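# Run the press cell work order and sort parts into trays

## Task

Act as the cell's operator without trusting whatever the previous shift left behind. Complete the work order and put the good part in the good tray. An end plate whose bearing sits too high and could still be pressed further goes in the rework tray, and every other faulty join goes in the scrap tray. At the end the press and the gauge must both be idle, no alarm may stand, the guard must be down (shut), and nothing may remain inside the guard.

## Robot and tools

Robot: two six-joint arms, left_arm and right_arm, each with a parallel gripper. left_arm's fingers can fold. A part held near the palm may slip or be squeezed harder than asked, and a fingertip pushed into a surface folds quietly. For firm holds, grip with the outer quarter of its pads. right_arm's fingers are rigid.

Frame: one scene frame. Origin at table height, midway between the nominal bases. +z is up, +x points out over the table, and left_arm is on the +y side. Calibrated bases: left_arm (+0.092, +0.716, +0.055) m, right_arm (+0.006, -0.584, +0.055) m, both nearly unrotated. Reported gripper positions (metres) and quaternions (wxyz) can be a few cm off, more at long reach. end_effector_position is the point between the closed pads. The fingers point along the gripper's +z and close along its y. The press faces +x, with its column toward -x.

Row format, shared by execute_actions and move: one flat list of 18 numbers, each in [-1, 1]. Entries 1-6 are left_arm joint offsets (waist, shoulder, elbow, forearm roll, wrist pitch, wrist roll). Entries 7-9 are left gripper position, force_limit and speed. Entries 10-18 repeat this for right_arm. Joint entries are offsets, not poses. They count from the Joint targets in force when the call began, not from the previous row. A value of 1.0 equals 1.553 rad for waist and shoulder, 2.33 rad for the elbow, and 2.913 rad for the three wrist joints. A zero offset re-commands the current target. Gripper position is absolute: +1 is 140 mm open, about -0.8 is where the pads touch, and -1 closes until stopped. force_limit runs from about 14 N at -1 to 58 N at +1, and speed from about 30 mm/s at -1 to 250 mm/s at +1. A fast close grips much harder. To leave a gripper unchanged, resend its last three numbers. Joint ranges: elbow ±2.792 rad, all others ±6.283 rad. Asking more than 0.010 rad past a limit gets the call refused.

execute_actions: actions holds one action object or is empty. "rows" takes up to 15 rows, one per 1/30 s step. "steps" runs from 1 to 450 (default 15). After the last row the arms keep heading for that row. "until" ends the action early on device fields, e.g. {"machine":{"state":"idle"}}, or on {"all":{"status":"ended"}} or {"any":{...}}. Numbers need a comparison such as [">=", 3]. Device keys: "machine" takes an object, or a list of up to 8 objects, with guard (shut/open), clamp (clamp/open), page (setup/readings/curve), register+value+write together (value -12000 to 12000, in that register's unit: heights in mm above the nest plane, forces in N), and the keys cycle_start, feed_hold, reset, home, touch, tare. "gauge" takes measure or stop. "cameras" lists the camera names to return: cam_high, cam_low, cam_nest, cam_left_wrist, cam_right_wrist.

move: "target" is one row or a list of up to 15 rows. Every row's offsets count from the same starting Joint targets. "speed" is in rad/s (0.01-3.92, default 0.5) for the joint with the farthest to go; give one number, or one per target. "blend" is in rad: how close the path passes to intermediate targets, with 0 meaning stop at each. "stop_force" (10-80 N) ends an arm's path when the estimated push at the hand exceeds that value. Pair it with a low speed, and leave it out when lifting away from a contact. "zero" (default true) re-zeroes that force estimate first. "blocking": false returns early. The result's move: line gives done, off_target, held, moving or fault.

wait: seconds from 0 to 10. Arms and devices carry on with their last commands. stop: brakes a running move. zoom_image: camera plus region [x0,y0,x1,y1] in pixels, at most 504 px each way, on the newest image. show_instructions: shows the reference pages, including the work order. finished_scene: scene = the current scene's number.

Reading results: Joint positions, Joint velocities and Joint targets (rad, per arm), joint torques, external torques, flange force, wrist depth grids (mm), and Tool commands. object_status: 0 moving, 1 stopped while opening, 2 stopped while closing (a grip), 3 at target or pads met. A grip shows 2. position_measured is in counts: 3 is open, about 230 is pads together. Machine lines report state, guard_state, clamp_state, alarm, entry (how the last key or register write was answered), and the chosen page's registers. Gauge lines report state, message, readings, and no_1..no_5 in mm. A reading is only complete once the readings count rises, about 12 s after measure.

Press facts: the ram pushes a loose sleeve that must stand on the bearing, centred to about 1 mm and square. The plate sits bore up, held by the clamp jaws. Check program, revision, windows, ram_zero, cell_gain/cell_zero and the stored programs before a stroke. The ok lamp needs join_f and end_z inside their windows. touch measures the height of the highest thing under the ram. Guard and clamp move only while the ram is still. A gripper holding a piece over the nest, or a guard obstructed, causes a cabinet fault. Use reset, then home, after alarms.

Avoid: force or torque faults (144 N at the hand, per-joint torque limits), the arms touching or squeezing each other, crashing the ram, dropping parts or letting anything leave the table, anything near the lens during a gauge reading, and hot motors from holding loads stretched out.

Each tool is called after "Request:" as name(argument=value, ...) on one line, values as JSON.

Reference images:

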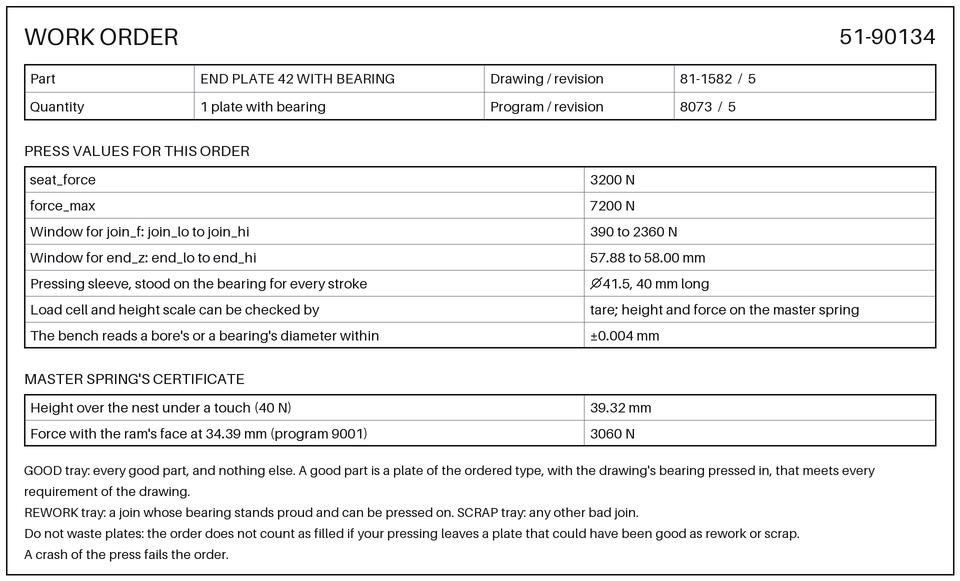

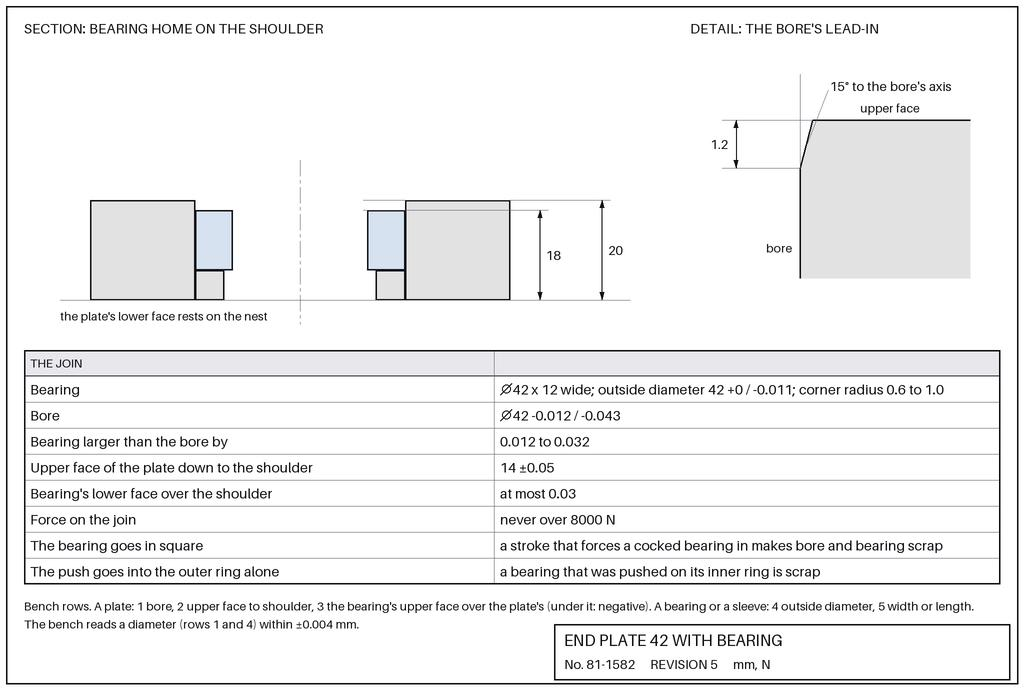

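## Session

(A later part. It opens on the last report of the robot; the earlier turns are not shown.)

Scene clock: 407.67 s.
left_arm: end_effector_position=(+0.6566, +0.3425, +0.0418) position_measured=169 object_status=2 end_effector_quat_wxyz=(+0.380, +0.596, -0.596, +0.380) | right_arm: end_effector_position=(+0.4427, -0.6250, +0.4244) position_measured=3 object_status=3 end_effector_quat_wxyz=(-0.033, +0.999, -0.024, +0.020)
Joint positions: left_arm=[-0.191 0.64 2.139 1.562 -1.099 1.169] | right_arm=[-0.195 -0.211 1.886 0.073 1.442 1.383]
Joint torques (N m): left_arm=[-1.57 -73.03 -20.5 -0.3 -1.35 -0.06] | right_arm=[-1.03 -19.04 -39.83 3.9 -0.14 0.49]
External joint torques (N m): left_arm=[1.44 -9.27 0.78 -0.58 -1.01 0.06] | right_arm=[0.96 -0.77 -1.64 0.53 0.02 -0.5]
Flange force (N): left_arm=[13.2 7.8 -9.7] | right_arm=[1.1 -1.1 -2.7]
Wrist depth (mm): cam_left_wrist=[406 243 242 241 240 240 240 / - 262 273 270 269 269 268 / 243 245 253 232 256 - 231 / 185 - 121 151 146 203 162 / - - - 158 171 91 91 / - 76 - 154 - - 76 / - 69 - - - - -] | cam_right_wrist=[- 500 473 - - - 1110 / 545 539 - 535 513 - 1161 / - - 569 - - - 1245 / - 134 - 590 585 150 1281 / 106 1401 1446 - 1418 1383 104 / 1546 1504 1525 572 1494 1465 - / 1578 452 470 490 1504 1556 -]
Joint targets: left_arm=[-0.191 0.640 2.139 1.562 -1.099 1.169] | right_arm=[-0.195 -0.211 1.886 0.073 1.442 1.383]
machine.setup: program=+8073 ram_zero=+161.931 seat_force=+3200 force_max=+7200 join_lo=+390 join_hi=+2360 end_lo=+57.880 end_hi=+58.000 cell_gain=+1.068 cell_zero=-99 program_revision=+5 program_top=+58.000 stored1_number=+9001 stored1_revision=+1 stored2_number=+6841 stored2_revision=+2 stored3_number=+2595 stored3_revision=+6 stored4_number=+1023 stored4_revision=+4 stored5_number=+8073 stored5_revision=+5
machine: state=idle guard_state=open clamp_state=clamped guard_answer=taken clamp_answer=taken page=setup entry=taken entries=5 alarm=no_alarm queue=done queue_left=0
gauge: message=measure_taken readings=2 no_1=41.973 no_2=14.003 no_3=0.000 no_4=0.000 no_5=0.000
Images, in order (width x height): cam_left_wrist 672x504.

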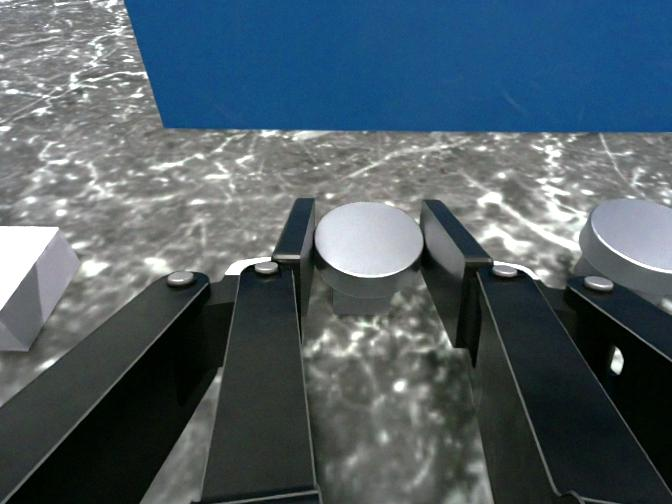

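Request:
move(target=[[0.0927,-0.0811,0.006,0.0625,-0.023,-0.0405,-1,0,-1,0,0,0,0,0,0,1,1,1],[-0.0702,-0.3477,0.112,-0.5362,0.1885,0.138,-1,0,-1,0,0,0,0,0,0,1,1,1]], speed=[0.15,0.7], blend=[0.03,0])

Request:
move(target=[[0.0118,0.2828,-0.1237,-0.395,-0.1094,0.17,-1,0,-1,0,0,0,0,0,0,1,1,1],[0.0118,0.3261,-0.1223,-0.3761,-0.1203,0.1414,-1,0,-1,0,0,0,0,0,0,1,1,1]], speed=[0.6,0.15], blend=[0.02,0], cameras=["cam_left_wrist"])

Request:
move(target=[0,0.0381,-0.0008,0.0133,-0.0094,-0.0219,-1,0,-1,0,0,0,0,0,0,1,1,1], speed=0.02, stop_force=10, cameras=["cam_left_wrist"])

Scene clock: 423.27 s.
left_arm: end_effector_position=(+0.7763, +0.5428, +0.2536) position_measured=169 object_status=2 end_effector_quat_wxyz=(+0.083, +0.819, -0.122, +0.555) | right_arm: end_effector_position=(+0.4427, -0.6250, +0.4244) position_measured=3 object_status=3 end_effector_quat_wxyz=(-0.033, +0.999, -0.024, +0.020)
Joint positions: left_arm=[-0.3 0.1 2.4 0 -0.55 1.571] | right_arm=[-0.195 -0.211 1.886 0.073 1.442 1.383]
Joint torques (N m): left_arm=[0.32 -34.99 -30.05 2.74 -2.92 -0.07] | right_arm=[-1.04 -19.05 -39.63 3.88 -0.2 0.5]
External joint torques (N m): left_arm=[-0.34 -3.49 2.12 -0.14 0.31 0.07] | right_arm=[0.98 -0.91 -2 0.57 0.07 -0.51]
Flange force (N): left_arm=[2.4 2.4 -10.1] | right_arm=[1.4 -1.2 -3.4]
Wrist depth (mm): cam_left_wrist=[365 1319 1449 1564 1663 - - / 375 - - - - - - / - - - - - - 633 / - - - 151 147 448 536 / - - - 419 - 91 91 / - 76 - - 379 - 76 / - 69 - - - - -] | cam_right_wrist=[- - 479 - - - 1138 / 549 541 - - - - 1167 / - 566 - - - - 1218 / - 127 - 569 - 141 1273 / 106 1428 1455 725 1392 - 104 / 1578 1567 1556 567 1437 1484 - / 1590 456 463 497 1494 1546 -]
Joint targets: left_arm=[-0.300 0.100 2.400 0.000 -0.550 1.571] | right_arm=[-0.195 -0.211 1.886 0.073 1.442 1.383]
machine.setup: program=+8073 ram_zero=+161.931 seat_force=+3200 force_max=+7200 join_lo=+390 join_hi=+2360 end_lo=+57.880 end_hi=+58.000 cell_gain=+1.068 cell_zero=-99 program_revision=+5 program_top=+58.000 stored1_number=+9001 stored1_revision=+1 stored2_number=+6841 stored2_revision=+2 stored3_number=+2595 stored3_revision=+6 stored4_number=+1023 stored4_revision=+4 stored5_number=+8073 stored5_revision=+5
machine: state=idle guard_state=open clamp_state=clamped guard_answer=taken clamp_answer=taken page=setup entry=taken entries=5 alarm=no_alarm queue=done queue_left=0
gauge: message=measure_taken readings=2 no_1=41.973 no_2=14.003 no_3=0.000 no_4=0.000 no_5=0.000
move: done

Scene clock: 426.17 s.
left_arm: end_effector_position=(+0.9094, +0.7592, +0.0666) position_measured=169 object_status=2 end_effector_quat_wxyz=(-0.159, +0.806, +0.248, +0.514) | right_arm: end_effector_position=(+0.4427, -0.6250, +0.4244) position_measured=3 object_status=3 end_effector_quat_wxyz=(-0.033, +0.999, -0.024, +0.020)
Joint positions: left_arm=[-0.281 0.607 2.115 -1.095 -0.9 1.983] | right_arm=[-0.195 -0.211 1.886 0.073 1.442 1.383]
Joint torques (N m): left_arm=[-0.28 -70.11 -17.87 1.87 -2.65 -0.08] | right_arm=[-0.9 -19.18 -39.79 3.91 -0.21 0.49]
External joint torques (N m): left_arm=[0.22 -5.27 2.45 -0.26 0.29 0.08] | right_arm=[0.86 -0.96 -1.99 0.55 0.08 -0.5]
Flange force (N): left_arm=[6.5 -6.2 -9.3] | right_arm=[1.2 -0.9 -3.5]
Wrist depth (mm): cam_left_wrist=[- - 1936 1607 - - - / 1889 1905 181 342 354 - 331 / 152 159 181 219 - - - / 162 152 182 152 146 - - / - - - 171 171 91 93 / - 76 - 154 154 - 76 / - 69 - 140 134 - -] | cam_right_wrist=[- - 504 499 485 471 1104 / 521 539 512 - - - 1180 / - - 543 537 537 - 1259 / - 138 616 572 - 142 1238 / 106 1437 1455 - 1392 1392 104 / 1567 1514 - 543 1383 1455 - / 464 451 464 495 1546 1590 -]
Joint targets: left_arm=[-0.281 0.607 2.115 -1.095 -0.900 1.983] | right_arm=[-0.195 -0.211 1.886 0.073 1.442 1.383]
machine.setup: program=+8073 ram_zero=+161.931 seat_force=+3200 force_max=+7200 join_lo=+390 join_hi=+2360 end_lo=+57.880 end_hi=+58.000 cell_gain=+1.068 cell_zero=-99 program_revision=+5 program_top=+58.000 stored1_number=+9001 stored1_revision=+1 stored2_number=+6841 stored2_revision=+2 stored3_number=+2595 stored3_revision=+6 stored4_number=+1023 stored4_revision=+4 stored5_number=+8073 stored5_revision=+5
machine: state=idle guard_state=open clamp_state=clamped guard_answer=taken clamp_answer=taken page=setup entry=taken entries=5 alarm=no_alarm queue=done queue_left=0
gauge: message=measure_taken readings=2 no_1=41.973 no_2=14.003 no_3=0.000 no_4=0.000 no_5=0.000
move: done
Images, in order (width x height): cam_left_wrist 672x504.

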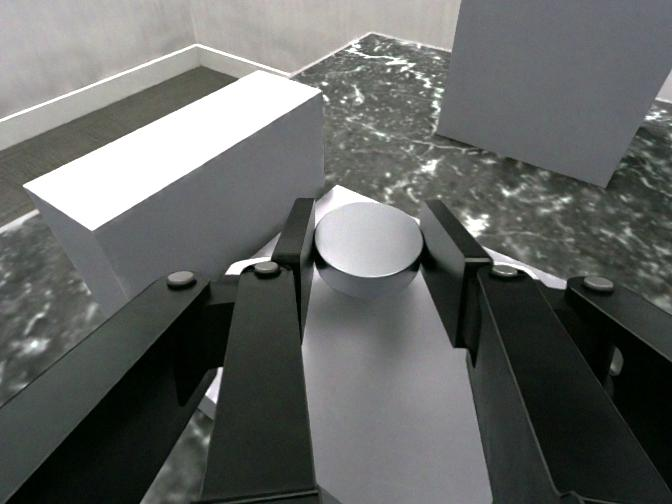

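Scene clock: 428.80 s.
left_arm: end_effector_position=(+0.9097, +0.7593, +0.0483) position_measured=169 object_status=2 end_effector_quat_wxyz=(-0.159, +0.806, +0.248, +0.514) | right_arm: end_effector_position=(+0.4427, -0.6250, +0.4244) position_measured=3 object_status=3 end_effector_quat_wxyz=(-0.033, +0.999, -0.024, +0.020)
Joint positions: left_arm=[-0.281 0.639 2.114 -1.074 -0.915 1.948] | right_arm=[-0.195 -0.211 1.886 0.073 1.442 1.383]
Joint torques (N m): left_arm=[0.58 -55.59 -12.3 0.92 3.66 -0.11] | right_arm=[-0.64 -19.1 -39.5 3.9 -0.2 0.46]
External joint torques (N m): left_arm=[-0.63 -21.24 -1.87 0.61 -6.04 0.11] | right_arm=[0.61 -0.84 -1.93 0.53 0.09 -0.47]
Flange force (N): left_arm=[23.1 -9.1 -25.3] | right_arm=[1.2 -0.4 -3.4]
Wrist depth (mm): cam_left_wrist=[1776 - 191 391 - - - / - 152 169 203 - - 256 / 130 144 180 209 258 - 267 / 161 152 177 151 147 179 - / - - - 154 154 91 91 / - 76 - 135 135 - 76 / - 69 - 120 120 - -] | cam_right_wrist=[- - 495 - - - 1132 / - - 486 - 494 539 1180 / 558 - 565 - - 530 1218 / - 128 585 - - 149 1273 / 106 1446 1437 - 1525 1401 104 / 106 1546 1474 582 1428 1455 - / 1578 455 467 497 1504 1546 -]
Joint targets: left_arm=[-0.281 0.639 2.114 -1.074 -0.915 1.948] | right_arm=[-0.195 -0.211 1.886 0.073 1.442 1.383]
machine.setup: program=+8073 ram_zero=+161.931 seat_force=+3200 force_max=+7200 join_lo=+390 join_hi=+2360 end_lo=+57.880 end_hi=+58.000 cell_gain=+1.068 cell_zero=-99 program_revision=+5 program_top=+58.000 stored1_number=+9001 stored1_revision=+1 stored2_number=+6841 stored2_revision=+2 stored3_number=+2595 stored3_revision=+6 stored4_number=+1023 stored4_revision=+4 stored5_number=+8073 stored5_revision=+5
machine: state=idle guard_state=open clamp_state=clamped guard_answer=taken clamp_answer=taken page=setup entry=taken entries=5 alarm=no_alarm queue=done queue_left=0
gauge: message=measure_taken readings=2 no_1=41.973 no_2=14.003 no_3=0.000 no_4=0.000 no_5=0.000
move: contact (left_arm); left_arm: the wrist roll is farthest, 0.029 rad from its target
Images, in order (width x height): cam_left_wrist 672x504.

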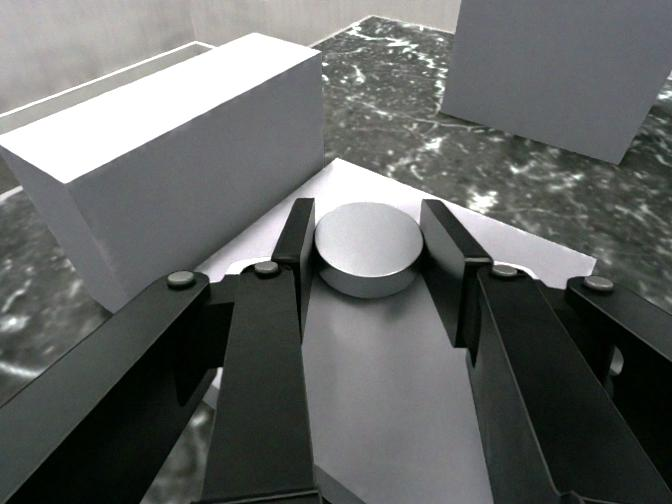

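Request:
execute_actions(actions=[{"rows":[[0,0,0,0,0,0,0.0,0,-1,0,0,0,0,0,0,1,1,1]],"steps":30}])

Request:
move(target=[[-0.1048,-0.0903,0.0560,-0.0598,-0.0183,0.0139,0.0,0,-1,0,0,0,0,0,0,1,1,1],[-0.31,-0.2312,0.1039,-0.1847,-0.0608,0.0642,0.0,0,-1,0,0,0,0,0,0,1,1,1]], speed=[0.4,0.7], blend=[0.03,0])

Request:
execute_actions(actions=[{"gauge":{"measure":true},"steps":420,"until":{"gauge":{"readings":["=",3]}}}], cameras=["cam_left_wrist"])

Scene clock: 437.60 s.
left_arm: end_effector_position=(+0.9096, +0.7593, +0.0482) position_measured=129 object_status=3 end_effector_quat_wxyz=(-0.159, +0.806, +0.248, +0.514) | right_arm: end_effector_position=(+0.4427, -0.6250, +0.4244) position_measured=3 object_status=3 end_effector_quat_wxyz=(-0.033, +0.999, -0.024, +0.020)
Joint positions: left_arm=[-0.281 0.639 2.114 -1.074 -0.915 1.948] | right_arm=[-0.195 -0.211 1.886 0.073 1.442 1.383]
Joint torques (N m): left_arm=[0.29 -71.04 -16.32 1.66 -2.4 -0.2] | right_arm=[-0.82 -18.76 -39.73 3.96 -0.16 0.45]
External joint torques (N m): left_arm=[-0.35 -5.59 2.28 -0.14 0.02 0.2] | right_arm=[0.8 -1.28 -1.77 0.47 0.04 -0.46]
Flange force (N): left_arm=[6.9 -5.3 -10.1] | right_arm=[0.4 -0.9 -3.1]
Wrist depth (mm): cam_left_wrist=[- - 179 - - - - / - 152 168 200 - - - / 130 144 180 207 203 - - / 163 149 163 167 162 118 - / - 92 136 154 153 104 80 / - - 138 134 134 - - / - - - 122 120 - -] | cam_right_wrist=[- - 497 495 490 467 1104 / - - - - - - 1180 / - 549 553 - - - 1211 / - 137 578 - - 141 1245 / 106 1383 1418 789 1383 1358 104 / 1556 1535 1504 585 1428 1455 - / 1624 454 470 494 624 1514 -]
Joint targets: left_arm=[-0.281 0.639 2.114 -1.074 -0.915 1.948] | right_arm=[-0.195 -0.211 1.886 0.073 1.442 1.383]
machine.setup: program=+8073 ram_zero=+161.931 seat_force=+3200 force_max=+7200 join_lo=+390 join_hi=+2360 end_lo=+57.880 end_hi=+58.000 cell_gain=+1.068 cell_zero=-99 program_revision=+5 program_top=+58.000 stored1_number=+9001 stored1_revision=+1 stored2_number=+6841 stored2_revision=+2 stored3_number=+2595 stored3_revision=+6 stored4_number=+1023 stored4_revision=+4 stored5_number=+8073 stored5_revision=+5
machine: state=idle guard_state=open clamp_state=clamped guard_answer=taken clamp_answer=taken page=setup entry=taken entries=5 alarm=no_alarm queue=done queue_left=0
gauge: message=measure_taken readings=2 no_1=41.973 no_2=14.003 no_3=0.000 no_4=0.000 no_5=0.000

Scene clock: 439.00 s.
left_arm: end_effector_position=(+0.6852, +0.6066, +0.1749) position_measured=129 object_status=3 end_effector_quat_wxyz=(-0.159, +0.805, +0.248, +0.514) | right_arm: end_effector_position=(+0.4427, -0.6250, +0.4244) position_measured=3 object_status=3 end_effector_quat_wxyz=(-0.033, +0.999, -0.024, +0.020)
Joint positions: left_arm=[-0.763 0.28 2.356 -1.612 -1.093 2.135] | right_arm=[-0.195 -0.211 1.886 0.073 1.442 1.383]
Joint torques (N m): left_arm=[0.57 -41.75 -19.56 1.25 -2.3 -0.05] | right_arm=[-1.06 -18.95 -39.78 3.96 -0.23 0.53]
External joint torques (N m): left_arm=[-0.57 -4.61 2.07 -0.11 0.13 0.05] | right_arm=[1.02 -0.98 -1.7 0.46 0.11 -0.54]
Flange force (N): left_arm=[6.1 -8.1 -7.1] | right_arm=[0.8 -1.2 -3.0]
Wrist depth (mm): cam_left_wrist=[- - 2207 2293 502 - - / 2036 2090 1968 463 534 534 - / 1699 - 431 424 441 468 463 / 389 - 134 - 158 109 345 / - 92 115 340 - 91 80 / - - - - - - - / - - 259 259 258 - -] | cam_right_wrist=[- - - 471 - - 1115 / - 511 - - - 509 1173 / - 584 - - - 547 1238 / - 137 - - - 141 1281 / 106 1484 1334 - 1410 1375 104 / 1601 1546 1556 581 1455 1428 - / 1636 453 469 495 1546 1494 -]
Joint targets: left_arm=[-0.763 0.280 2.356 -1.612 -1.093 2.135] | right_arm=[-0.195 -0.211 1.886 0.073 1.442 1.383]
machine.setup: program=+8073 ram_zero=+161.931 seat_force=+3200 force_max=+7200 join_lo=+390 join_hi=+2360 end_lo=+57.880 end_hi=+58.000 cell_gain=+1.068 cell_zero=-99 program_revision=+5 program_top=+58.000 stored1_number=+9001 stored1_revision=+1 stored2_number=+6841 stored2_revision=+2 stored3_number=+2595 stored3_revision=+6 stored4_number=+1023 stored4_revision=+4 stored5_number=+8073 stored5_revision=+5
machine: state=idle guard_state=open clamp_state=clamped guard_answer=taken clamp_answer=taken page=setup entry=taken entries=5 alarm=no_alarm queue=done queue_left=0
gauge: message=measure_taken readings=2 no_1=41.973 no_2=14.003 no_3=0.000 no_4=0.000 no_5=0.000
move: done

Scene clock: 451.20 s.
left_arm: end_effector_position=(+0.6851, +0.6066, +0.1750) position_measured=129 object_status=3 end_effector_quat_wxyz=(-0.159, +0.805, +0.248, +0.514) | right_arm: end_effector_position=(+0.4427, -0.6250, +0.4244) position_measured=3 object_status=3 end_effector_quat_wxyz=(-0.033, +0.999, -0.024, +0.020)
Joint positions: left_arm=[-0.763 0.28 2.356 -1.612 -1.093 2.135] | right_arm=[-0.195 -0.211 1.886 0.073 1.442 1.383]
Joint torques (N m): left_arm=[0.54 -42.16 -19.21 1.28 -2.24 -0.1] | right_arm=[-1.08 -18.91 -39.46 3.89 -0.25 0.51]
External joint torques (N m): left_arm=[-0.61 -4.1 1.75 -0.14 0.08 0.1] | right_arm=[1.03 -0.99 -1.98 0.53 0.13 -0.52]
Flange force (N): left_arm=[5.6 -6.9 -6.7] | right_arm=[1.2 -1.3 -3.5]
Wrist depth (mm): cam_left_wrist=[- - 2090 2019 - 1524 - / - 2090 2019 470 - 569 - / 1663 - 433 425 435 482 - / 404 113 134 400 367 109 347 / - 92 318 - 332 91 80 / - - - - 293 - - / - - 259 254 - - -] | cam_right_wrist=[- - 508 - - - 1093 / 545 524 - - - 509 1161 / 559 - 556 547 - 553 1211 / - 137 - 575 - 141 1266 / 106 146 1410 - 1383 1350 104 / 1546 1567 1494 570 1418 1428 - / 1612 454 470 497 1474 1535 -]
Joint targets: left_arm=[-0.763 0.280 2.356 -1.612 -1.093 2.135] | right_arm=[-0.195 -0.211 1.886 0.073 1.442 1.383]
Tool commands: left_gripper/position=+0.0 left_gripper/force_limit=+0.0 left_gripper/speed=-1.0 right_gripper/position=+1.0 right_gripper/force_limit=+1.0 right_gripper/speed=+1.0
machine.setup: program=+8073 ram_zero=+161.931 seat_force=+3200 force_max=+7200 join_lo=+390 join_hi=+2360 end_lo=+57.880 end_hi=+58.000 cell_gain=+1.068 cell_zero=-99 program_revision=+5 program_top=+58.000 stored1_number=+9001 stored1_revision=+1 stored2_number=+6841 stored2_revision=+2 stored3_number=+2595 stored3_revision=+6 stored4_number=+1023 stored4_revision=+4 stored5_number=+8073 stored5_revision=+5
machine: state=idle guard_state=open clamp_state=clamped guard_answer=taken clamp_answer=taken page=setup entry=taken entries=5 alarm=no_alarm queue=done queue_left=0
gauge: message=measure_taken readings=3 no_1=0.000 no_2=0.000 no_3=0.000 no_4=41.993 no_5=12.007
Images, in order (width x height): cam_left_wrist 672x504.

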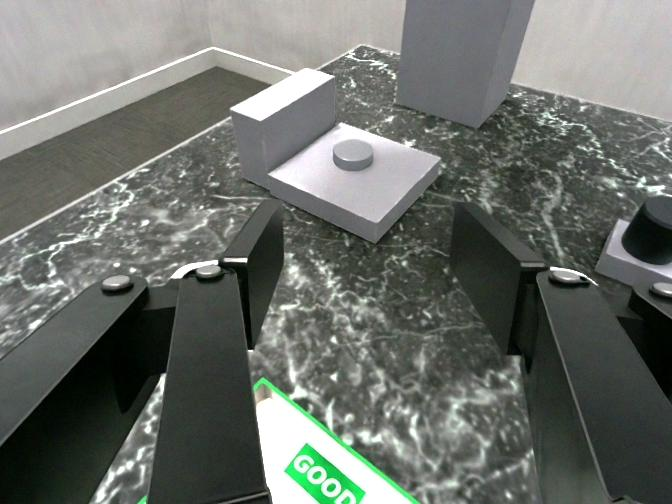

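Request:
move(target=[[0.2051,0.1408,-0.0479,0.1249,0.0425,-0.0503,0.0,0,-1,0,0,0,0,0,0,1,1,1],[0.31,0.2312,-0.1039,0.1847,0.0611,-0.0642,0.0,0,-1,0,0,0,0,0,0,1,1,1]], speed=[0.7,0.25], blend=[0.05,0])

Request:
execute_actions(actions=[{"rows":[[0,0,0,0,0,0,-1,0,-1,0,0,0,0,0,0,1,1,1]],"steps":60}], cameras=["cam_left_wrist"])

Request:
zoom_image(camera="cam_left_wrist", region=[270, 170, 470, 320])

Scene clock: 464.90 s.
left_arm: end_effector_position=(+0.9096, +0.7591, +0.0481) position_measured=129 object_status=3 end_effector_quat_wxyz=(-0.159, +0.806, +0.248, +0.514) | right_arm: end_effector_position=(+0.4427, -0.6250, +0.4244) position_measured=3 object_status=3 end_effector_quat_wxyz=(-0.033, +0.999, -0.024, +0.020)
Joint positions: left_arm=[-0.282 0.639 2.114 -1.074 -0.915 1.948] | right_arm=[-0.195 -0.211 1.886 0.073 1.442 1.383]
Joint torques (N m): left_arm=[0.08 -71.16 -16.15 1.64 -2.51 -0.15] | right_arm=[-0.97 -19.15 -39.65 3.89 -0.2 0.51]
External joint torques (N m): left_arm=[-0.25 -5.58 1.88 -0.1 0.13 0.15] | right_arm=[0.92 -0.81 -1.95 0.55 0.07 -0.52]
Flange force (N): left_arm=[7.1 -4.9 -9.3] | right_arm=[1.4 -1.0 -3.3]
Wrist depth (mm): cam_left_wrist=[- - 188 1440 - 260 222 / - 151 168 290 303 - - / 130 144 181 205 200 - 255 / 161 149 164 167 161 118 214 / - 92 136 153 153 104 80 / - - 138 134 134 - - / - - - 122 120 - -] | cam_right_wrist=[- - - - - - 1149 / 532 - 521 - 515 - 1173 / - - 566 552 - - 1252 / - 137 - 524 573 141 1259 / 106 1437 1410 - 1418 1350 104 / - 1455 - 575 1418 1556 - / 465 454 469 495 1535 1514 -]
Joint targets: left_arm=[-0.281 0.639 2.114 -1.074 -0.915 1.948] | right_arm=[-0.195 -0.211 1.886 0.073 1.442 1.383]
machine.setup: program=+8073 ram_zero=+161.931 seat_force=+3200 force_max=+7200 join_lo=+390 join_hi=+2360 end_lo=+57.880 end_hi=+58.000 cell_gain=+1.068 cell_zero=-99 program_revision=+5 program_top=+58.000 stored1_number=+9001 stored1_revision=+1 stored2_number=+6841 stored2_revision=+2 stored3_number=+2595 stored3_revision=+6 stored4_number=+1023 stored4_revision=+4 stored5_number=+8073 stored5_revision=+5
machine: state=idle guard_state=open clamp_state=clamped guard_answer=taken clamp_answer=taken page=setup entry=taken entries=5 alarm=no_alarm queue=done queue_left=0
gauge: message=measure_taken readings=3 no_1=0.000 no_2=0.000 no_3=0.000 no_4=41.993 no_5=12.007
move: done

Scene clock: 467.10 s.
left_arm: end_effector_position=(+0.9096, +0.7592, +0.0481) position_measured=169 object_status=2 end_effector_quat_wxyz=(-0.159, +0.806, +0.248, +0.514) | right_arm: end_effector_position=(+0.4427, -0.6250, +0.4244) position_measured=3 object_status=3 end_effector_quat_wxyz=(-0.033, +0.999, -0.024, +0.020)
Joint positions: left_arm=[-0.281 0.639 2.114 -1.074 -0.915 1.948] | right_arm=[-0.195 -0.211 1.886 0.073 1.442 1.383]
Joint torques (N m): left_arm=[5.29 -48.19 -7.4 -0.84 5.7 -0.03] | right_arm=[-1.06 -19.1 -39.79 3.9 -0.28 0.45]
External joint torques (N m): left_arm=[-5.37 -28.56 -6.81 2.38 -8.09 0.03] | right_arm=[1.01 -0.86 -1.78 0.54 0.15 -0.45]
Flange force (N): left_arm=[29.4 -4.0 -32.2] | right_arm=[1.2 -1.4 -3.2]
Wrist depth (mm): cam_left_wrist=[- - 189 1607 - 257 - / - 148 169 201 - - 287 / 130 144 181 213 262 261 257 / 160 152 179 157 147 180 222 / - - - 154 154 91 91 / - 76 - 135 134 - 76 / - 69 - 120 120 - -] | cam_right_wrist=[- - - 511 - - 1115 / - - - 513 504 - 1155 / - 559 - 570 558 - 1211 / - 127 - - - 141 1281 / 106 1428 1446 - 1358 1418 104 / - 1546 1504 578 1465 1474 - / 462 453 483 499 1525 1567 -]
Joint targets: left_arm=[-0.281 0.639 2.114 -1.074 -0.915 1.948] | right_arm=[-0.195 -0.211 1.886 0.073 1.442 1.383]
machine.setup: program=+8073 ram_zero=+161.931 seat_force=+3200 force_max=+7200 join_lo=+390 join_hi=+2360 end_lo=+57.880 end_hi=+58.000 cell_gain=+1.068 cell_zero=-99 program_revision=+5 program_top=+58.000 stored1_number=+9001 stored1_revision=+1 stored2_number=+6841 stored2_revision=+2 stored3_number=+2595 stored3_revision=+6 stored4_number=+1023 stored4_revision=+4 stored5_number=+8073 stored5_revision=+5
machine: state=idle guard_state=open clamp_state=clamped guard_answer=taken clamp_answer=taken page=setup entry=taken entries=5 alarm=no_alarm queue=done queue_left=0
gauge: message=measure_taken readings=3 no_1=0.000 no_2=0.000 no_3=0.000 no_4=41.993 no_5=12.007
Images, in order (width x height): cam_left_wrist 672x504.

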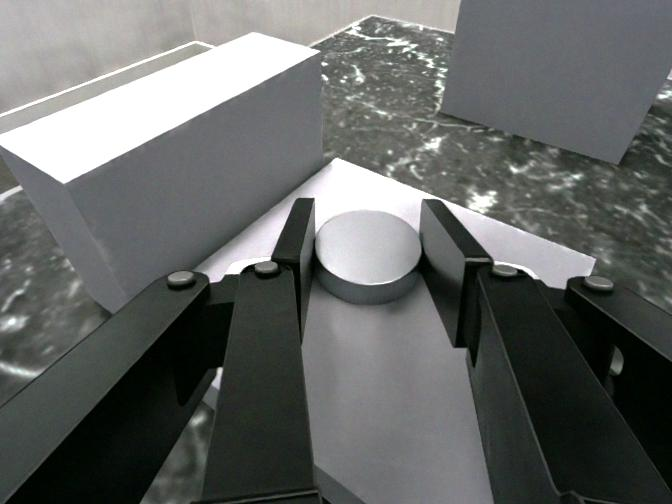

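Scaled by 2.520 from the camera's 672x504 image, which has a finer 960x720 frame.

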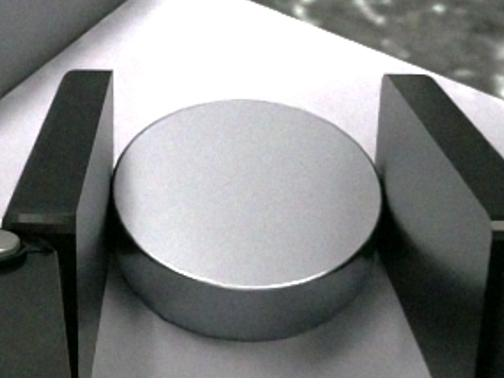

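Request:
execute_actions(actions=[{"rows":[[0,0,0,0,0,0,-0.3,0,-1,0,0,0,0,0,0,1,1,1]],"steps":30}])

Request:
move(target=[0,-0.0025,0.0001,-0.0009,0.0006,0.0014,-0.3,0,-1,0,0,0,0,0,0,1,1,1], speed=0.05)

Request:
execute_actions(actions=[{"rows":[[0,0,0,0,0,0,-1,0,-1,0,0,0,0,0,0,1,1,1]],"steps":60}], cameras=["cam_left_wrist"])

Request:
zoom_image(camera="cam_left_wrist", region=[270, 170, 470, 320])

Scene clock: 478.80 s.
left_arm: end_effector_position=(+0.9096, +0.7592, +0.0480) position_measured=167 object_status=3 end_effector_quat_wxyz=(-0.159, +0.806, +0.248, +0.514) | right_arm: end_effector_position=(+0.4427, -0.6250, +0.4244) position_measured=3 object_status=3 end_effector_quat_wxyz=(-0.033, +0.999, -0.024, +0.020)
Joint positions: left_arm=[-0.281 0.639 2.114 -1.074 -0.915 1.948] | right_arm=[-0.195 -0.211 1.886 0.073 1.442 1.383]
Joint torques (N m): left_arm=[0.69 -51.9 -3.26 -1.47 5.17 -0.01] | right_arm=[-1.1 -19.41 -39.69 4 -0.22 0.5]
External joint torques (N m): left_arm=[-0.83 -24.88 -11.04 3.01 -7.56 0.01] | right_arm=[1.05 -0.44 -1.69 0.43 0.1 -0.51]
Flange force (N): left_arm=[29.1 -2.1 -16.1] | right_arm=[1.8 -1.3 -2.9]
Wrist depth (mm): cam_left_wrist=[- - 192 - - - 230 / - 152 169 203 316 270 - / 131 144 180 207 257 - - / 161 152 178 157 148 179 - / - - - 154 150 91 91 / - 76 - 135 135 - 76 / - 69 - 120 120 - -] | cam_right_wrist=[- - - - 501 - 1093 / - - 499 520 - - 1155 / - - - - 532 532 1205 / - 128 - - - 141 1318 / 106 1455 1465 - 1383 1392 104 / 1546 1535 1535 578 1494 1484 - / - 452 467 496 1484 1546 -]
Joint targets: left_arm=[-0.281 0.639 2.114 -1.074 -0.915 1.948] | right_arm=[-0.195 -0.211 1.886 0.073 1.442 1.383]
machine.setup: program=+8073 ram_zero=+161.931 seat_force=+3200 force_max=+7200 join_lo=+390 join_hi=+2360 end_lo=+57.880 end_hi=+58.000 cell_gain=+1.068 cell_zero=-99 program_revision=+5 program_top=+58.000 stored1_number=+9001 stored1_revision=+1 stored2_number=+6841 stored2_revision=+2 stored3_number=+2595 stored3_revision=+6 stored4_number=+1023 stored4_revision=+4 stored5_number=+8073 stored5_revision=+5
machine: state=idle guard_state=open clamp_state=clamped guard_answer=taken clamp_answer=taken page=setup entry=taken entries=5 alarm=no_alarm queue=done queue_left=0
gauge: message=measure_taken readings=3 no_1=0.000 no_2=0.000 no_3=0.000 no_4=41.993 no_5=12.007

Scene clock: 479.50 s.
left_arm: end_effector_position=(+0.9094, +0.7592, +0.0502) position_measured=167 object_status=3 end_effector_quat_wxyz=(-0.159, +0.806, +0.248, +0.514) | right_arm: end_effector_position=(+0.4427, -0.6250, +0.4244) position_measured=3 object_status=3 end_effector_quat_wxyz=(-0.033, +0.999, -0.024, +0.020)
Joint positions: left_arm=[-0.281 0.635 2.114 -1.076 -0.913 1.952] | right_arm=[-0.195 -0.211 1.886 0.073 1.442 1.383]
Joint torques (N m): left_arm=[0.02 -71.52 -16.72 1.69 -2.69 -0.12] | right_arm=[-1.34 -18.87 -39.75 3.95 -0.2 0.55]
External joint torques (N m): left_arm=[-0.08 -5.2 2.23 -0.13 0.29 0.12] | right_arm=[1.29 -1.05 -1.73 0.47 0.07 -0.56]
Flange force (N): left_arm=[6.6 -5.5 -9.1] | right_arm=[0.9 -1.8 -3.0]
Wrist depth (mm): cam_left_wrist=[- 1874 185 376 419 - - / 1663 155 172 - 306 282 - / 130 144 181 209 - - 259 / 162 152 182 157 147 182 216 / - - - 155 151 91 91 / - 76 - 136 137 - 76 / - 69 - 122 122 - -] | cam_right_wrist=[- - - - - 486 1104 / - 515 - - - 503 1192 / - - - - - 534 1245 / - 137 624 - 1311 141 1225 / 106 1428 1474 732 1392 1383 104 / - 1673 1465 611 1504 1446 - / 1648 454 470 494 1556 1535 -]
Joint targets: left_arm=[-0.281 0.635 2.114 -1.077 -0.913 1.952] | right_arm=[-0.195 -0.211 1.886 0.073 1.442 1.383]
machine.setup: program=+8073 ram_zero=+161.931 seat_force=+3200 force_max=+7200 join_lo=+390 join_hi=+2360 end_lo=+57.880 end_hi=+58.000 cell_gain=+1.068 cell_zero=-99 program_revision=+5 program_top=+58.000 stored1_number=+9001 stored1_revision=+1 stored2_number=+6841 stored2_revision=+2 stored3_number=+2595 stored3_revision=+6 stored4_number=+1023 stored4_revision=+4 stored5_number=+8073 stored5_revision=+5
machine: state=idle guard_state=open clamp_state=clamped guard_answer=taken clamp_answer=taken page=setup entry=taken entries=5 alarm=no_alarm queue=done queue_left=0
gauge: message=measure_taken readings=3 no_1=0.000 no_2=0.000 no_3=0.000 no_4=41.993 no_5=12.007
move: done

Scene clock: 481.70 s.
left_arm: end_effector_position=(+0.9095, +0.7592, +0.0502) position_measured=170 object_status=2 end_effector_quat_wxyz=(-0.159, +0.806, +0.248, +0.514) | right_arm: end_effector_position=(+0.4427, -0.6250, +0.4244) position_measured=3 object_status=3 end_effector_quat_wxyz=(-0.033, +0.999, -0.024, +0.020)
Joint positions: left_arm=[-0.281 0.635 2.114 -1.077 -0.913 1.952] | right_arm=[-0.195 -0.211 1.886 0.073 1.442 1.383]
Joint torques (N m): left_arm=[0.06 -71.9 -16.55 1.67 -2.7 -0.11] | right_arm=[-1.24 -18.77 -39.79 3.92 -0.23 0.49]
External joint torques (N m): left_arm=[-0.26 -4.71 2.08 -0.12 0.31 0.11] | right_arm=[1.2 -1.28 -1.85 0.53 0.1 -0.49]
Flange force (N): left_arm=[5.9 -4.8 -8.5] | right_arm=[0.6 -1.8 -3.3]
Wrist depth (mm): cam_left_wrist=[- - 1803 398 405 - - / - 155 172 203 - - - / 130 144 181 209 - 267 250 / 162 151 181 157 147 181 216 / - - - 155 151 91 91 / - 75 - 137 136 - 76 / - 69 - 122 122 - -] | cam_right_wrist=[- 486 500 - - - 1104 / 522 - 518 - - - 1199 / 553 - - 587 522 548 1231 / 552 134 - - - 150 1252 / 106 1474 1437 - 1350 1375 104 / - 1546 1567 590 1474 1525 - / - 450 470 495 1546 1578 -]
Joint targets: left_arm=[-0.281 0.635 2.114 -1.077 -0.913 1.952] | right_arm=[-0.195 -0.211 1.886 0.073 1.442 1.383]
machine.setup: program=+8073 ram_zero=+161.931 seat_force=+3200 force_max=+7200 join_lo=+390 join_hi=+2360 end_lo=+57.880 end_hi=+58.000 cell_gain=+1.068 cell_zero=-99 program_revision=+5 program_top=+58.000 stored1_number=+9001 stored1_revision=+1 stored2_number=+6841 stored2_revision=+2 stored3_number=+2595 stored3_revision=+6 stored4_number=+1023 stored4_revision=+4 stored5_number=+8073 stored5_revision=+5
machine: state=idle guard_state=open clamp_state=clamped guard_answer=taken clamp_answer=taken page=setup entry=taken entries=5 alarm=no_alarm queue=done queue_left=0
gauge: message=measure_taken readings=3 no_1=0.000 no_2=0.000 no_3=0.000 no_4=41.993 no_5=12.007
Images, in order (width x height): cam_left_wrist 672x504.

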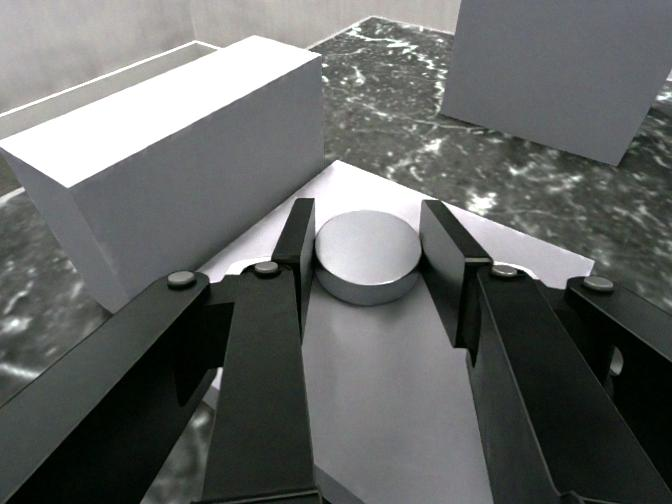

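Scaled by 2.520 from the camera's 672x504 image, which has a finer 960x720 frame.

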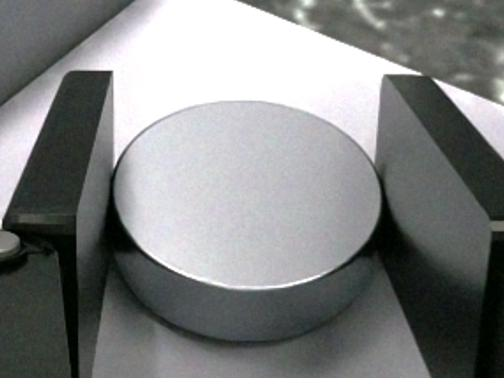

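Request:
move(target=[[0,-0.0618,-0.0009,-0.0254,0.0152,0.0391,-1,0,-1,0,0,0,0,0,0,1,1,1],[-0.0122,-0.3445,0.1227,0.3697,0.1246,-0.1308,-1,0,-1,0,0,0,0,0,0,1,1,1],[-0.0996,-0.2411,0.0046,0.9147,-0.0186,-0.4254,-1,0,-1,0,0,0,0,0,0,1,1,1],[-0.282,-0.1024,-0.0631,0.8191,0.0429,-0.39,-1,0,-1,0,0,0,0,0,0,1,1,1]], speed=[0.15,0.5,0.6,0.3], blend=[0.03,0.1,0.05,0], cameras=["cam_left_wrist","cam_nest"])

Scene clock: 495.17 s.
left_arm: end_effector_position=(+0.5995, +0.0180, +0.1904) position_measured=170 object_status=2 end_effector_quat_wxyz=(+0.380, +0.596, -0.597, +0.380) | right_arm: end_effector_position=(+0.4427, -0.6250, +0.4244) position_measured=3 object_status=3 end_effector_quat_wxyz=(-0.033, +0.999, -0.024, +0.020)
Joint positions: left_arm=[-0.719 0.476 1.967 1.309 -0.788 0.816] | right_arm=[-0.195 -0.211 1.886 0.073 1.442 1.383]
Joint torques (N m): left_arm=[-0.83 -75.16 -34.17 -0.49 -2.02 -0.15] | right_arm=[-1.12 -18.5 -39.91 3.99 -0.19 0.47]
External joint torques (N m): left_arm=[0.82 -5.43 1.86 -0.03 0.15 0.15] | right_arm=[1.07 -1.44 -1.59 0.44 0.07 -0.47]
Flange force (N): left_arm=[2.7 7.3 -8.9] | right_arm=[0.0 -1.6 -2.9]
Wrist depth (mm): cam_left_wrist=[755 752 793 745 817 871 - / - - - - 618 599 - / - 309 310 312 327 311 - / 387 270 270 157 146 280 - / - - - 200 180 91 91 / - 75 - 170 170 - 76 / - 69 - 151 151 - -] | cam_right_wrist=[- - - - - - 1143 / - - - - 527 - 1155 / - - - - - - 1288 / - 134 578 551 1494 150 1238 / 106 1437 1428 - 1401 1410 104 / 1578 1504 1624 556 1494 1484 - / 1624 449 467 499 1556 1446 -]
Joint targets: left_arm=[-0.720 0.476 1.967 1.309 -0.788 0.816] | right_arm=[-0.195 -0.211 1.886 0.073 1.442 1.383]
machine.setup: program=+8073 ram_zero=+161.931 seat_force=+3200 force_max=+7200 join_lo=+390 join_hi=+2360 end_lo=+57.880 end_hi=+58.000 cell_gain=+1.068 cell_zero=-99 program_revision=+5 program_top=+58.000 stored1_number=+9001 stored1_revision=+1 stored2_number=+6841 stored2_revision=+2 stored3_number=+2595 stored3_revision=+6 stored4_number=+1023 stored4_revision=+4 stored5_number=+8073 stored5_revision=+5
machine: state=idle guard_state=open clamp_state=clamped guard_answer=taken clamp_answer=taken page=setup entry=taken entries=5 alarm=no_alarm queue=done queue_left=0
gauge: message=measure_taken readings=3 no_1=0.000 no_2=0.000 no_3=0.000 no_4=41.993 no_5=12.007
move: done
Images, in order (width x height): cam_nest 672x504, cam_left_wrist 672x504.

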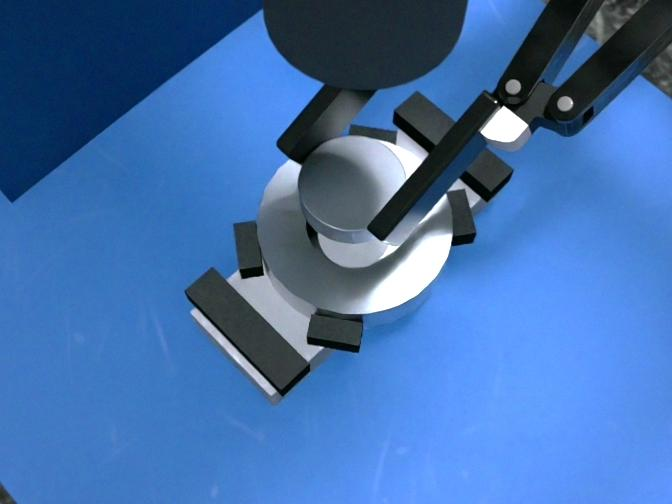

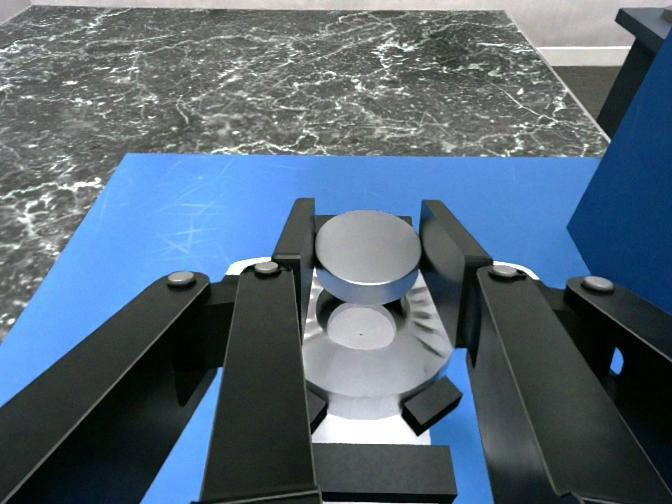

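Request:
move(target=[0,0.018,0.0026,-0.011,-0.0027,0.0154,-1,0,-1,0,0,0,0,0,0,1,1,1], speed=0.1, cameras=["cam_nest"])

Request:
zoom_image(camera="cam_nest", region=[275, 130, 445, 300])

Scene clock: 499.43 s.
left_arm: end_effector_position=(+0.6002, +0.0177, +0.1699) position_measured=170 object_status=2 end_effector_quat_wxyz=(+0.380, +0.597, -0.597, +0.380) | right_arm: end_effector_position=(+0.4427, -0.6250, +0.4244) position_measured=3 object_status=3 end_effector_quat_wxyz=(-0.033, +0.999, -0.024, +0.020)
Joint positions: left_arm=[-0.72 0.504 1.973 1.277 -0.796 0.861] | right_arm=[-0.195 -0.211 1.886 0.073 1.442 1.383]
Joint torques (N m): left_arm=[0.51 -76.15 -33.11 -0.37 -2.15 -0.02] | right_arm=[-1.53 -18.96 -39.81 3.95 -0.21 0.46]
External joint torques (N m): left_arm=[-0.69 -5.26 2.02 -0.03 0.21 0.02] | right_arm=[1.48 -1.09 -1.87 0.5 0.09 -0.47]
Flange force (N): left_arm=[3.9 8.6 -7.3] | right_arm=[1.1 -2.5 -3.2]
Wrist depth (mm): cam_left_wrist=[- - 820 - - - 2460 / 551 - - - - 557 211 / 448 289 290 289 291 289 - / 243 249 250 157 147 251 - / - - - 156 156 91 91 / - 75 - 156 152 - 76 / - 69 - 138 137 - -] | cam_right_wrist=[- - 491 - - - 1126 / - - - - - 493 1192 / 556 563 553 562 543 527 1225 / - 138 - - 1446 150 1259 / 106 1455 1484 - 1418 1418 104 / 1578 1535 1446 540 1428 1401 - / 1590 451 462 498 1578 1590 -]
Joint targets: left_arm=[-0.720 0.504 1.973 1.277 -0.796 0.861] | right_arm=[-0.195 -0.211 1.886 0.073 1.442 1.383]
machine.setup: program=+8073 ram_zero=+161.931 seat_force=+3200 force_max=+7200 join_lo=+390 join_hi=+2360 end_lo=+57.880 end_hi=+58.000 cell_gain=+1.068 cell_zero=-99 program_revision=+5 program_top=+58.000 stored1_number=+9001 stored1_revision=+1 stored2_number=+6841 stored2_revision=+2 stored3_number=+2595 stored3_revision=+6 stored4_number=+1023 stored4_revision=+4 stored5_number=+8073 stored5_revision=+5
machine: state=idle guard_state=open clamp_state=clamped guard_answer=taken clamp_answer=taken page=setup entry=taken entries=5 alarm=no_alarm queue=done queue_left=0
gauge: message=measure_taken readings=3 no_1=0.000 no_2=0.000 no_3=0.000 no_4=41.993 no_5=12.007
move: done
Images, in order (width x height): cam_nest 672x504.

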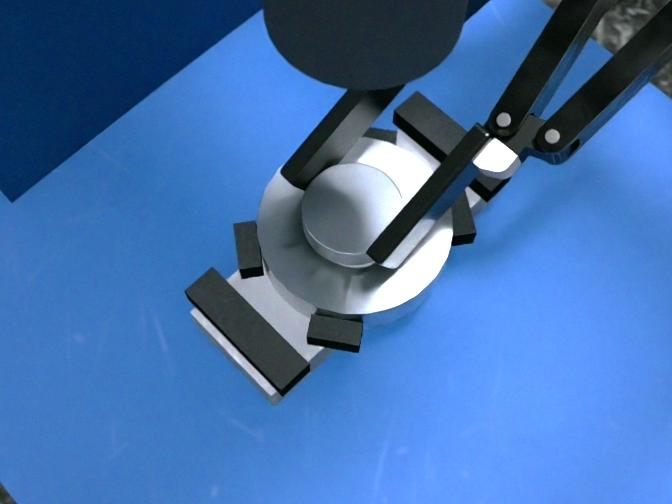

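Scaled by 2.965 from the camera's 672x504 image, which has a finer 960x720 frame.

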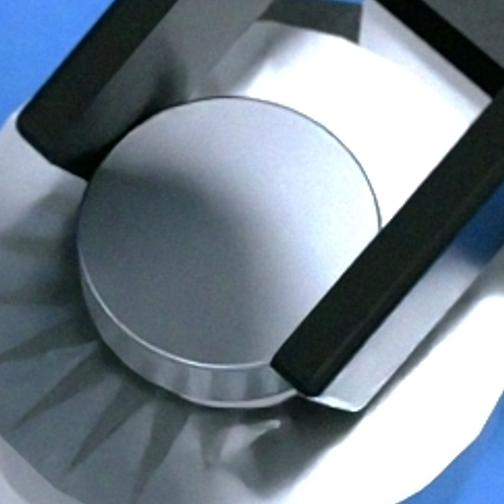

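Request:
move(target=[0.001,-0.0005,0.0007,0.0002,-0.0004,0.0002,-1,0,-1,0,0,0,0,0,0,1,1,1], speed=0.05, cameras=["cam_nest"])

Request:
zoom_image(camera="cam_nest", region=[275, 130, 445, 300])

Scene clock: 508.13 s.
left_arm: end_effector_position=(+0.6002, +0.0190, +0.1698) position_measured=170 object_status=2 end_effector_quat_wxyz=(+0.380, +0.597, -0.596, +0.379) | right_arm: end_effector_position=(+0.4427, -0.6250, +0.4244) position_measured=3 object_status=3 end_effector_quat_wxyz=(-0.033, +0.999, -0.024, +0.020)
Joint positions: left_arm=[-0.718 0.503 1.975 1.278 -0.797 0.862] | right_arm=[-0.195 -0.211 1.886 0.073 1.442 1.383]
Joint torques (N m): left_arm=[0.17 -76.3 -32.87 -0.25 -2.16 -0.13] | right_arm=[-0.62 -19.21 -39.8 4.01 -0.24 0.47]
External joint torques (N m): left_arm=[-0.31 -5.29 1.74 -0.16 0.22 0.13] | right_arm=[0.58 -0.81 -1.78 0.43 0.12 -0.47]
Flange force (N): left_arm=[3.5 8.1 -7.3] | right_arm=[1.0 -0.3 -3.2]
Wrist depth (mm): cam_left_wrist=[785 747 - 695 740 - - / 552 - - 593 - - 220 / 437 289 289 288 291 289 243 / 241 250 252 157 147 250 241 / - - - 156 156 91 91 / - 76 - 156 152 - 76 / - 69 - 141 138 - -] | cam_right_wrist=[509 468 - - - 490 1126 / 532 563 - 525 509 499 1186 / 555 - - 544 - - 1186 / - 128 - - - 143 1288 / 106 148 1428 - 1367 1367 104 / 1525 1525 1484 544 1334 1455 - / 1612 456 466 497 1567 1578 -]
Joint targets: left_arm=[-0.718 0.503 1.975 1.278 -0.797 0.862] | right_arm=[-0.195 -0.211 1.886 0.073 1.442 1.383]
machine.setup: program=+8073 ram_zero=+161.931 seat_force=+3200 force_max=+7200 join_lo=+390 join_hi=+2360 end_lo=+57.880 end_hi=+58.000 cell_gain=+1.068 cell_zero=-99 program_revision=+5 program_top=+58.000 stored1_number=+9001 stored1_revision=+1 stored2_number=+6841 stored2_revision=+2 stored3_number=+2595 stored3_revision=+6 stored4_number=+1023 stored4_revision=+4 stored5_number=+8073 stored5_revision=+5
machine: state=idle guard_state=open clamp_state=clamped guard_answer=taken clamp_answer=taken page=setup entry=taken entries=5 alarm=no_alarm queue=done queue_left=0
gauge: message=measure_taken readings=3 no_1=0.000 no_2=0.000 no_3=0.000 no_4=41.993 no_5=12.007
move: done
Images, in order (width x height): cam_nest 672x504.

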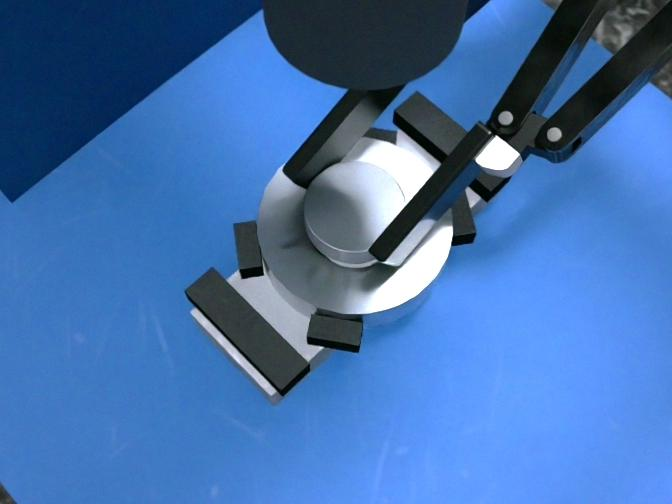

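Scaled by 2.965 from the camera's 672x504 image, which has a finer 960x720 frame.

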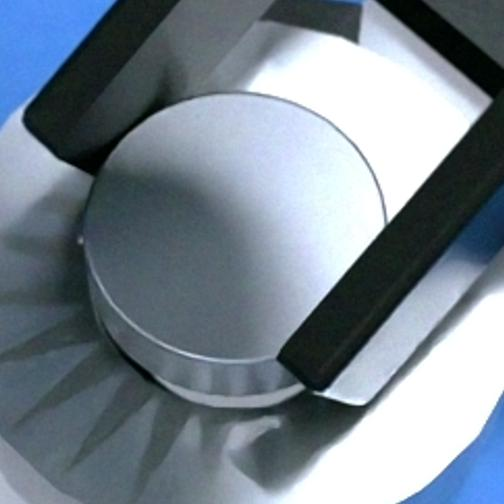

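Request:
move(target=[0.0002,0.0071,0.0015,-0.0043,-0.0017,0.0066,-1,0,-1,0,0,0,0,0,0,1,1,1], speed=0.008, stop_force=10, cameras=["cam_nest"])

Request:
zoom_image(camera="cam_nest", region=[275, 130, 445, 300])

speed must be a number from 0.01 to 3.92 (rad/s); nothing of the call was run

Scaled by 2.965 from the camera's 672x504 image, which has a finer 960x720 frame.

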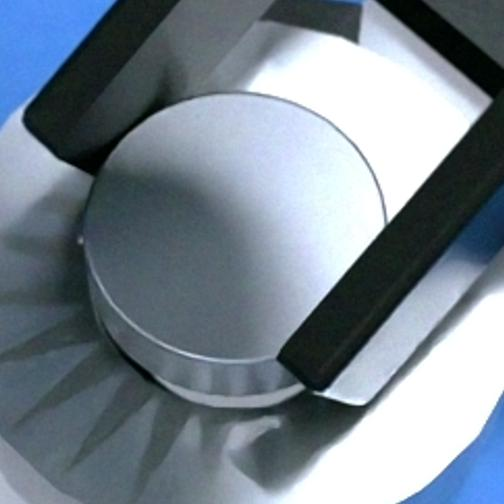

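Request:
move(target=[0.0002,0.0071,0.0015,-0.0043,-0.0017,0.0066,-1,0,-1,0,0,0,0,0,0,1,1,1], speed=0.01, stop_force=10, cameras=["cam_nest"])

Request:
zoom_image(camera="cam_nest", region=[275, 130, 445, 300])

Scene clock: 521.47 s.
left_arm: end_effector_position=(+0.5999, +0.0193, +0.1640) position_measured=170 object_status=2 end_effector_quat_wxyz=(+0.380, +0.596, -0.597, +0.380) | right_arm: end_effector_position=(+0.4427, -0.6250, +0.4244) position_measured=3 object_status=3 end_effector_quat_wxyz=(-0.033, +0.999, -0.024, +0.020)
Joint positions: left_arm=[-0.718 0.511 1.977 1.269 -0.801 0.875] | right_arm=[-0.195 -0.211 1.886 0.073 1.442 1.383]
Joint torques (N m): left_arm=[-4.18 -64.37 -29.07 0.84 0.94 -0.07] | right_arm=[-0.73 -18.68 -39.63 3.95 -0.27 0.52]
External joint torques (N m): left_arm=[4.14 -17.73 -1.73 -1.23 -2.92 0.07] | right_arm=[0.7 -1.28 -1.82 0.48 0.15 -0.52]
Flange force (N): left_arm=[12.8 9.1 -23.8] | right_arm=[0.4 -0.6 -3.4]
Wrist depth (mm): cam_left_wrist=[675 755 679 - - - - / 551 575 579 - - - 222 / 284 280 280 280 281 280 262 / 235 234 121 157 147 236 235 / - - - 154 154 91 91 / - 76 - 149 146 - 76 / - 69 - 133 132 - -] | cam_right_wrist=[- - - 488 - - 1104 / - - - 487 - 519 1180 / - - - - - - 1225 / - 128 579 - - 141 1259 / 106 1437 1437 - 1367 1446 104 / 1590 1546 1624 579 1465 1428 - / 1535 455 467 501 1504 1601 -]
Joint targets: left_arm=[-0.718 0.511 1.977 1.269 -0.801 0.875] | right_arm=[-0.195 -0.211 1.886 0.073 1.442 1.383]
machine.setup: program=+8073 ram_zero=+161.931 seat_force=+3200 force_max=+7200 join_lo=+390 join_hi=+2360 end_lo=+57.880 end_hi=+58.000 cell_gain=+1.068 cell_zero=-99 program_revision=+5 program_top=+58.000 stored1_number=+9001 stored1_revision=+1 stored2_number=+6841 stored2_revision=+2 stored3_number=+2595 stored3_revision=+6 stored4_number=+1023 stored4_revision=+4 stored5_number=+8073 stored5_revision=+5
machine: state=idle guard_state=open clamp_state=clamped guard_answer=taken clamp_answer=taken page=setup entry=taken entries=5 alarm=no_alarm queue=done queue_left=0
gauge: message=measure_taken readings=3 no_1=0.000 no_2=0.000 no_3=0.000 no_4=41.993 no_5=12.007
move: contact (left_arm)
Images, in order (width x height): cam_nest 672x504.

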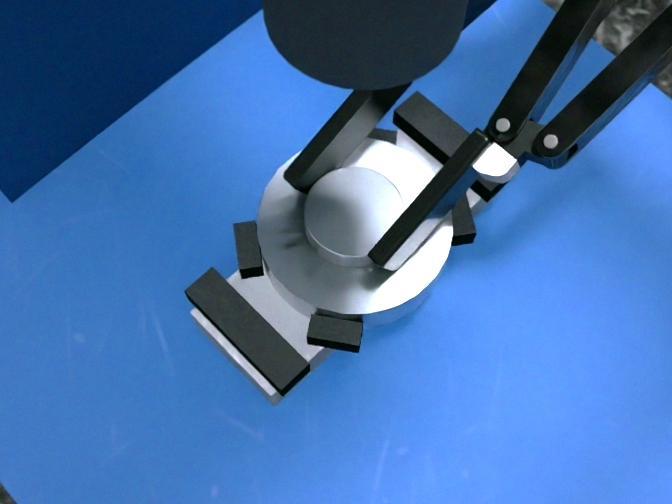

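Scaled by 2.965 from the camera's 672x504 image, which has a finer 960x720 frame.

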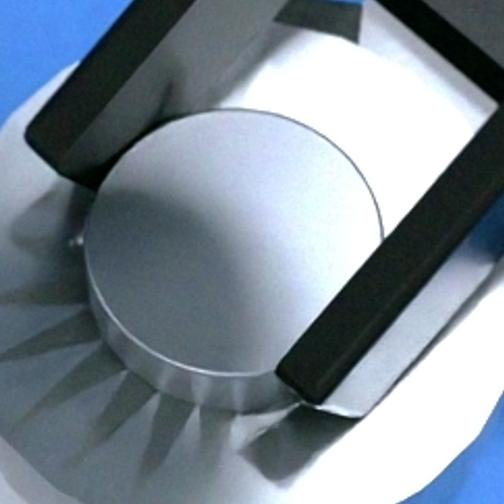

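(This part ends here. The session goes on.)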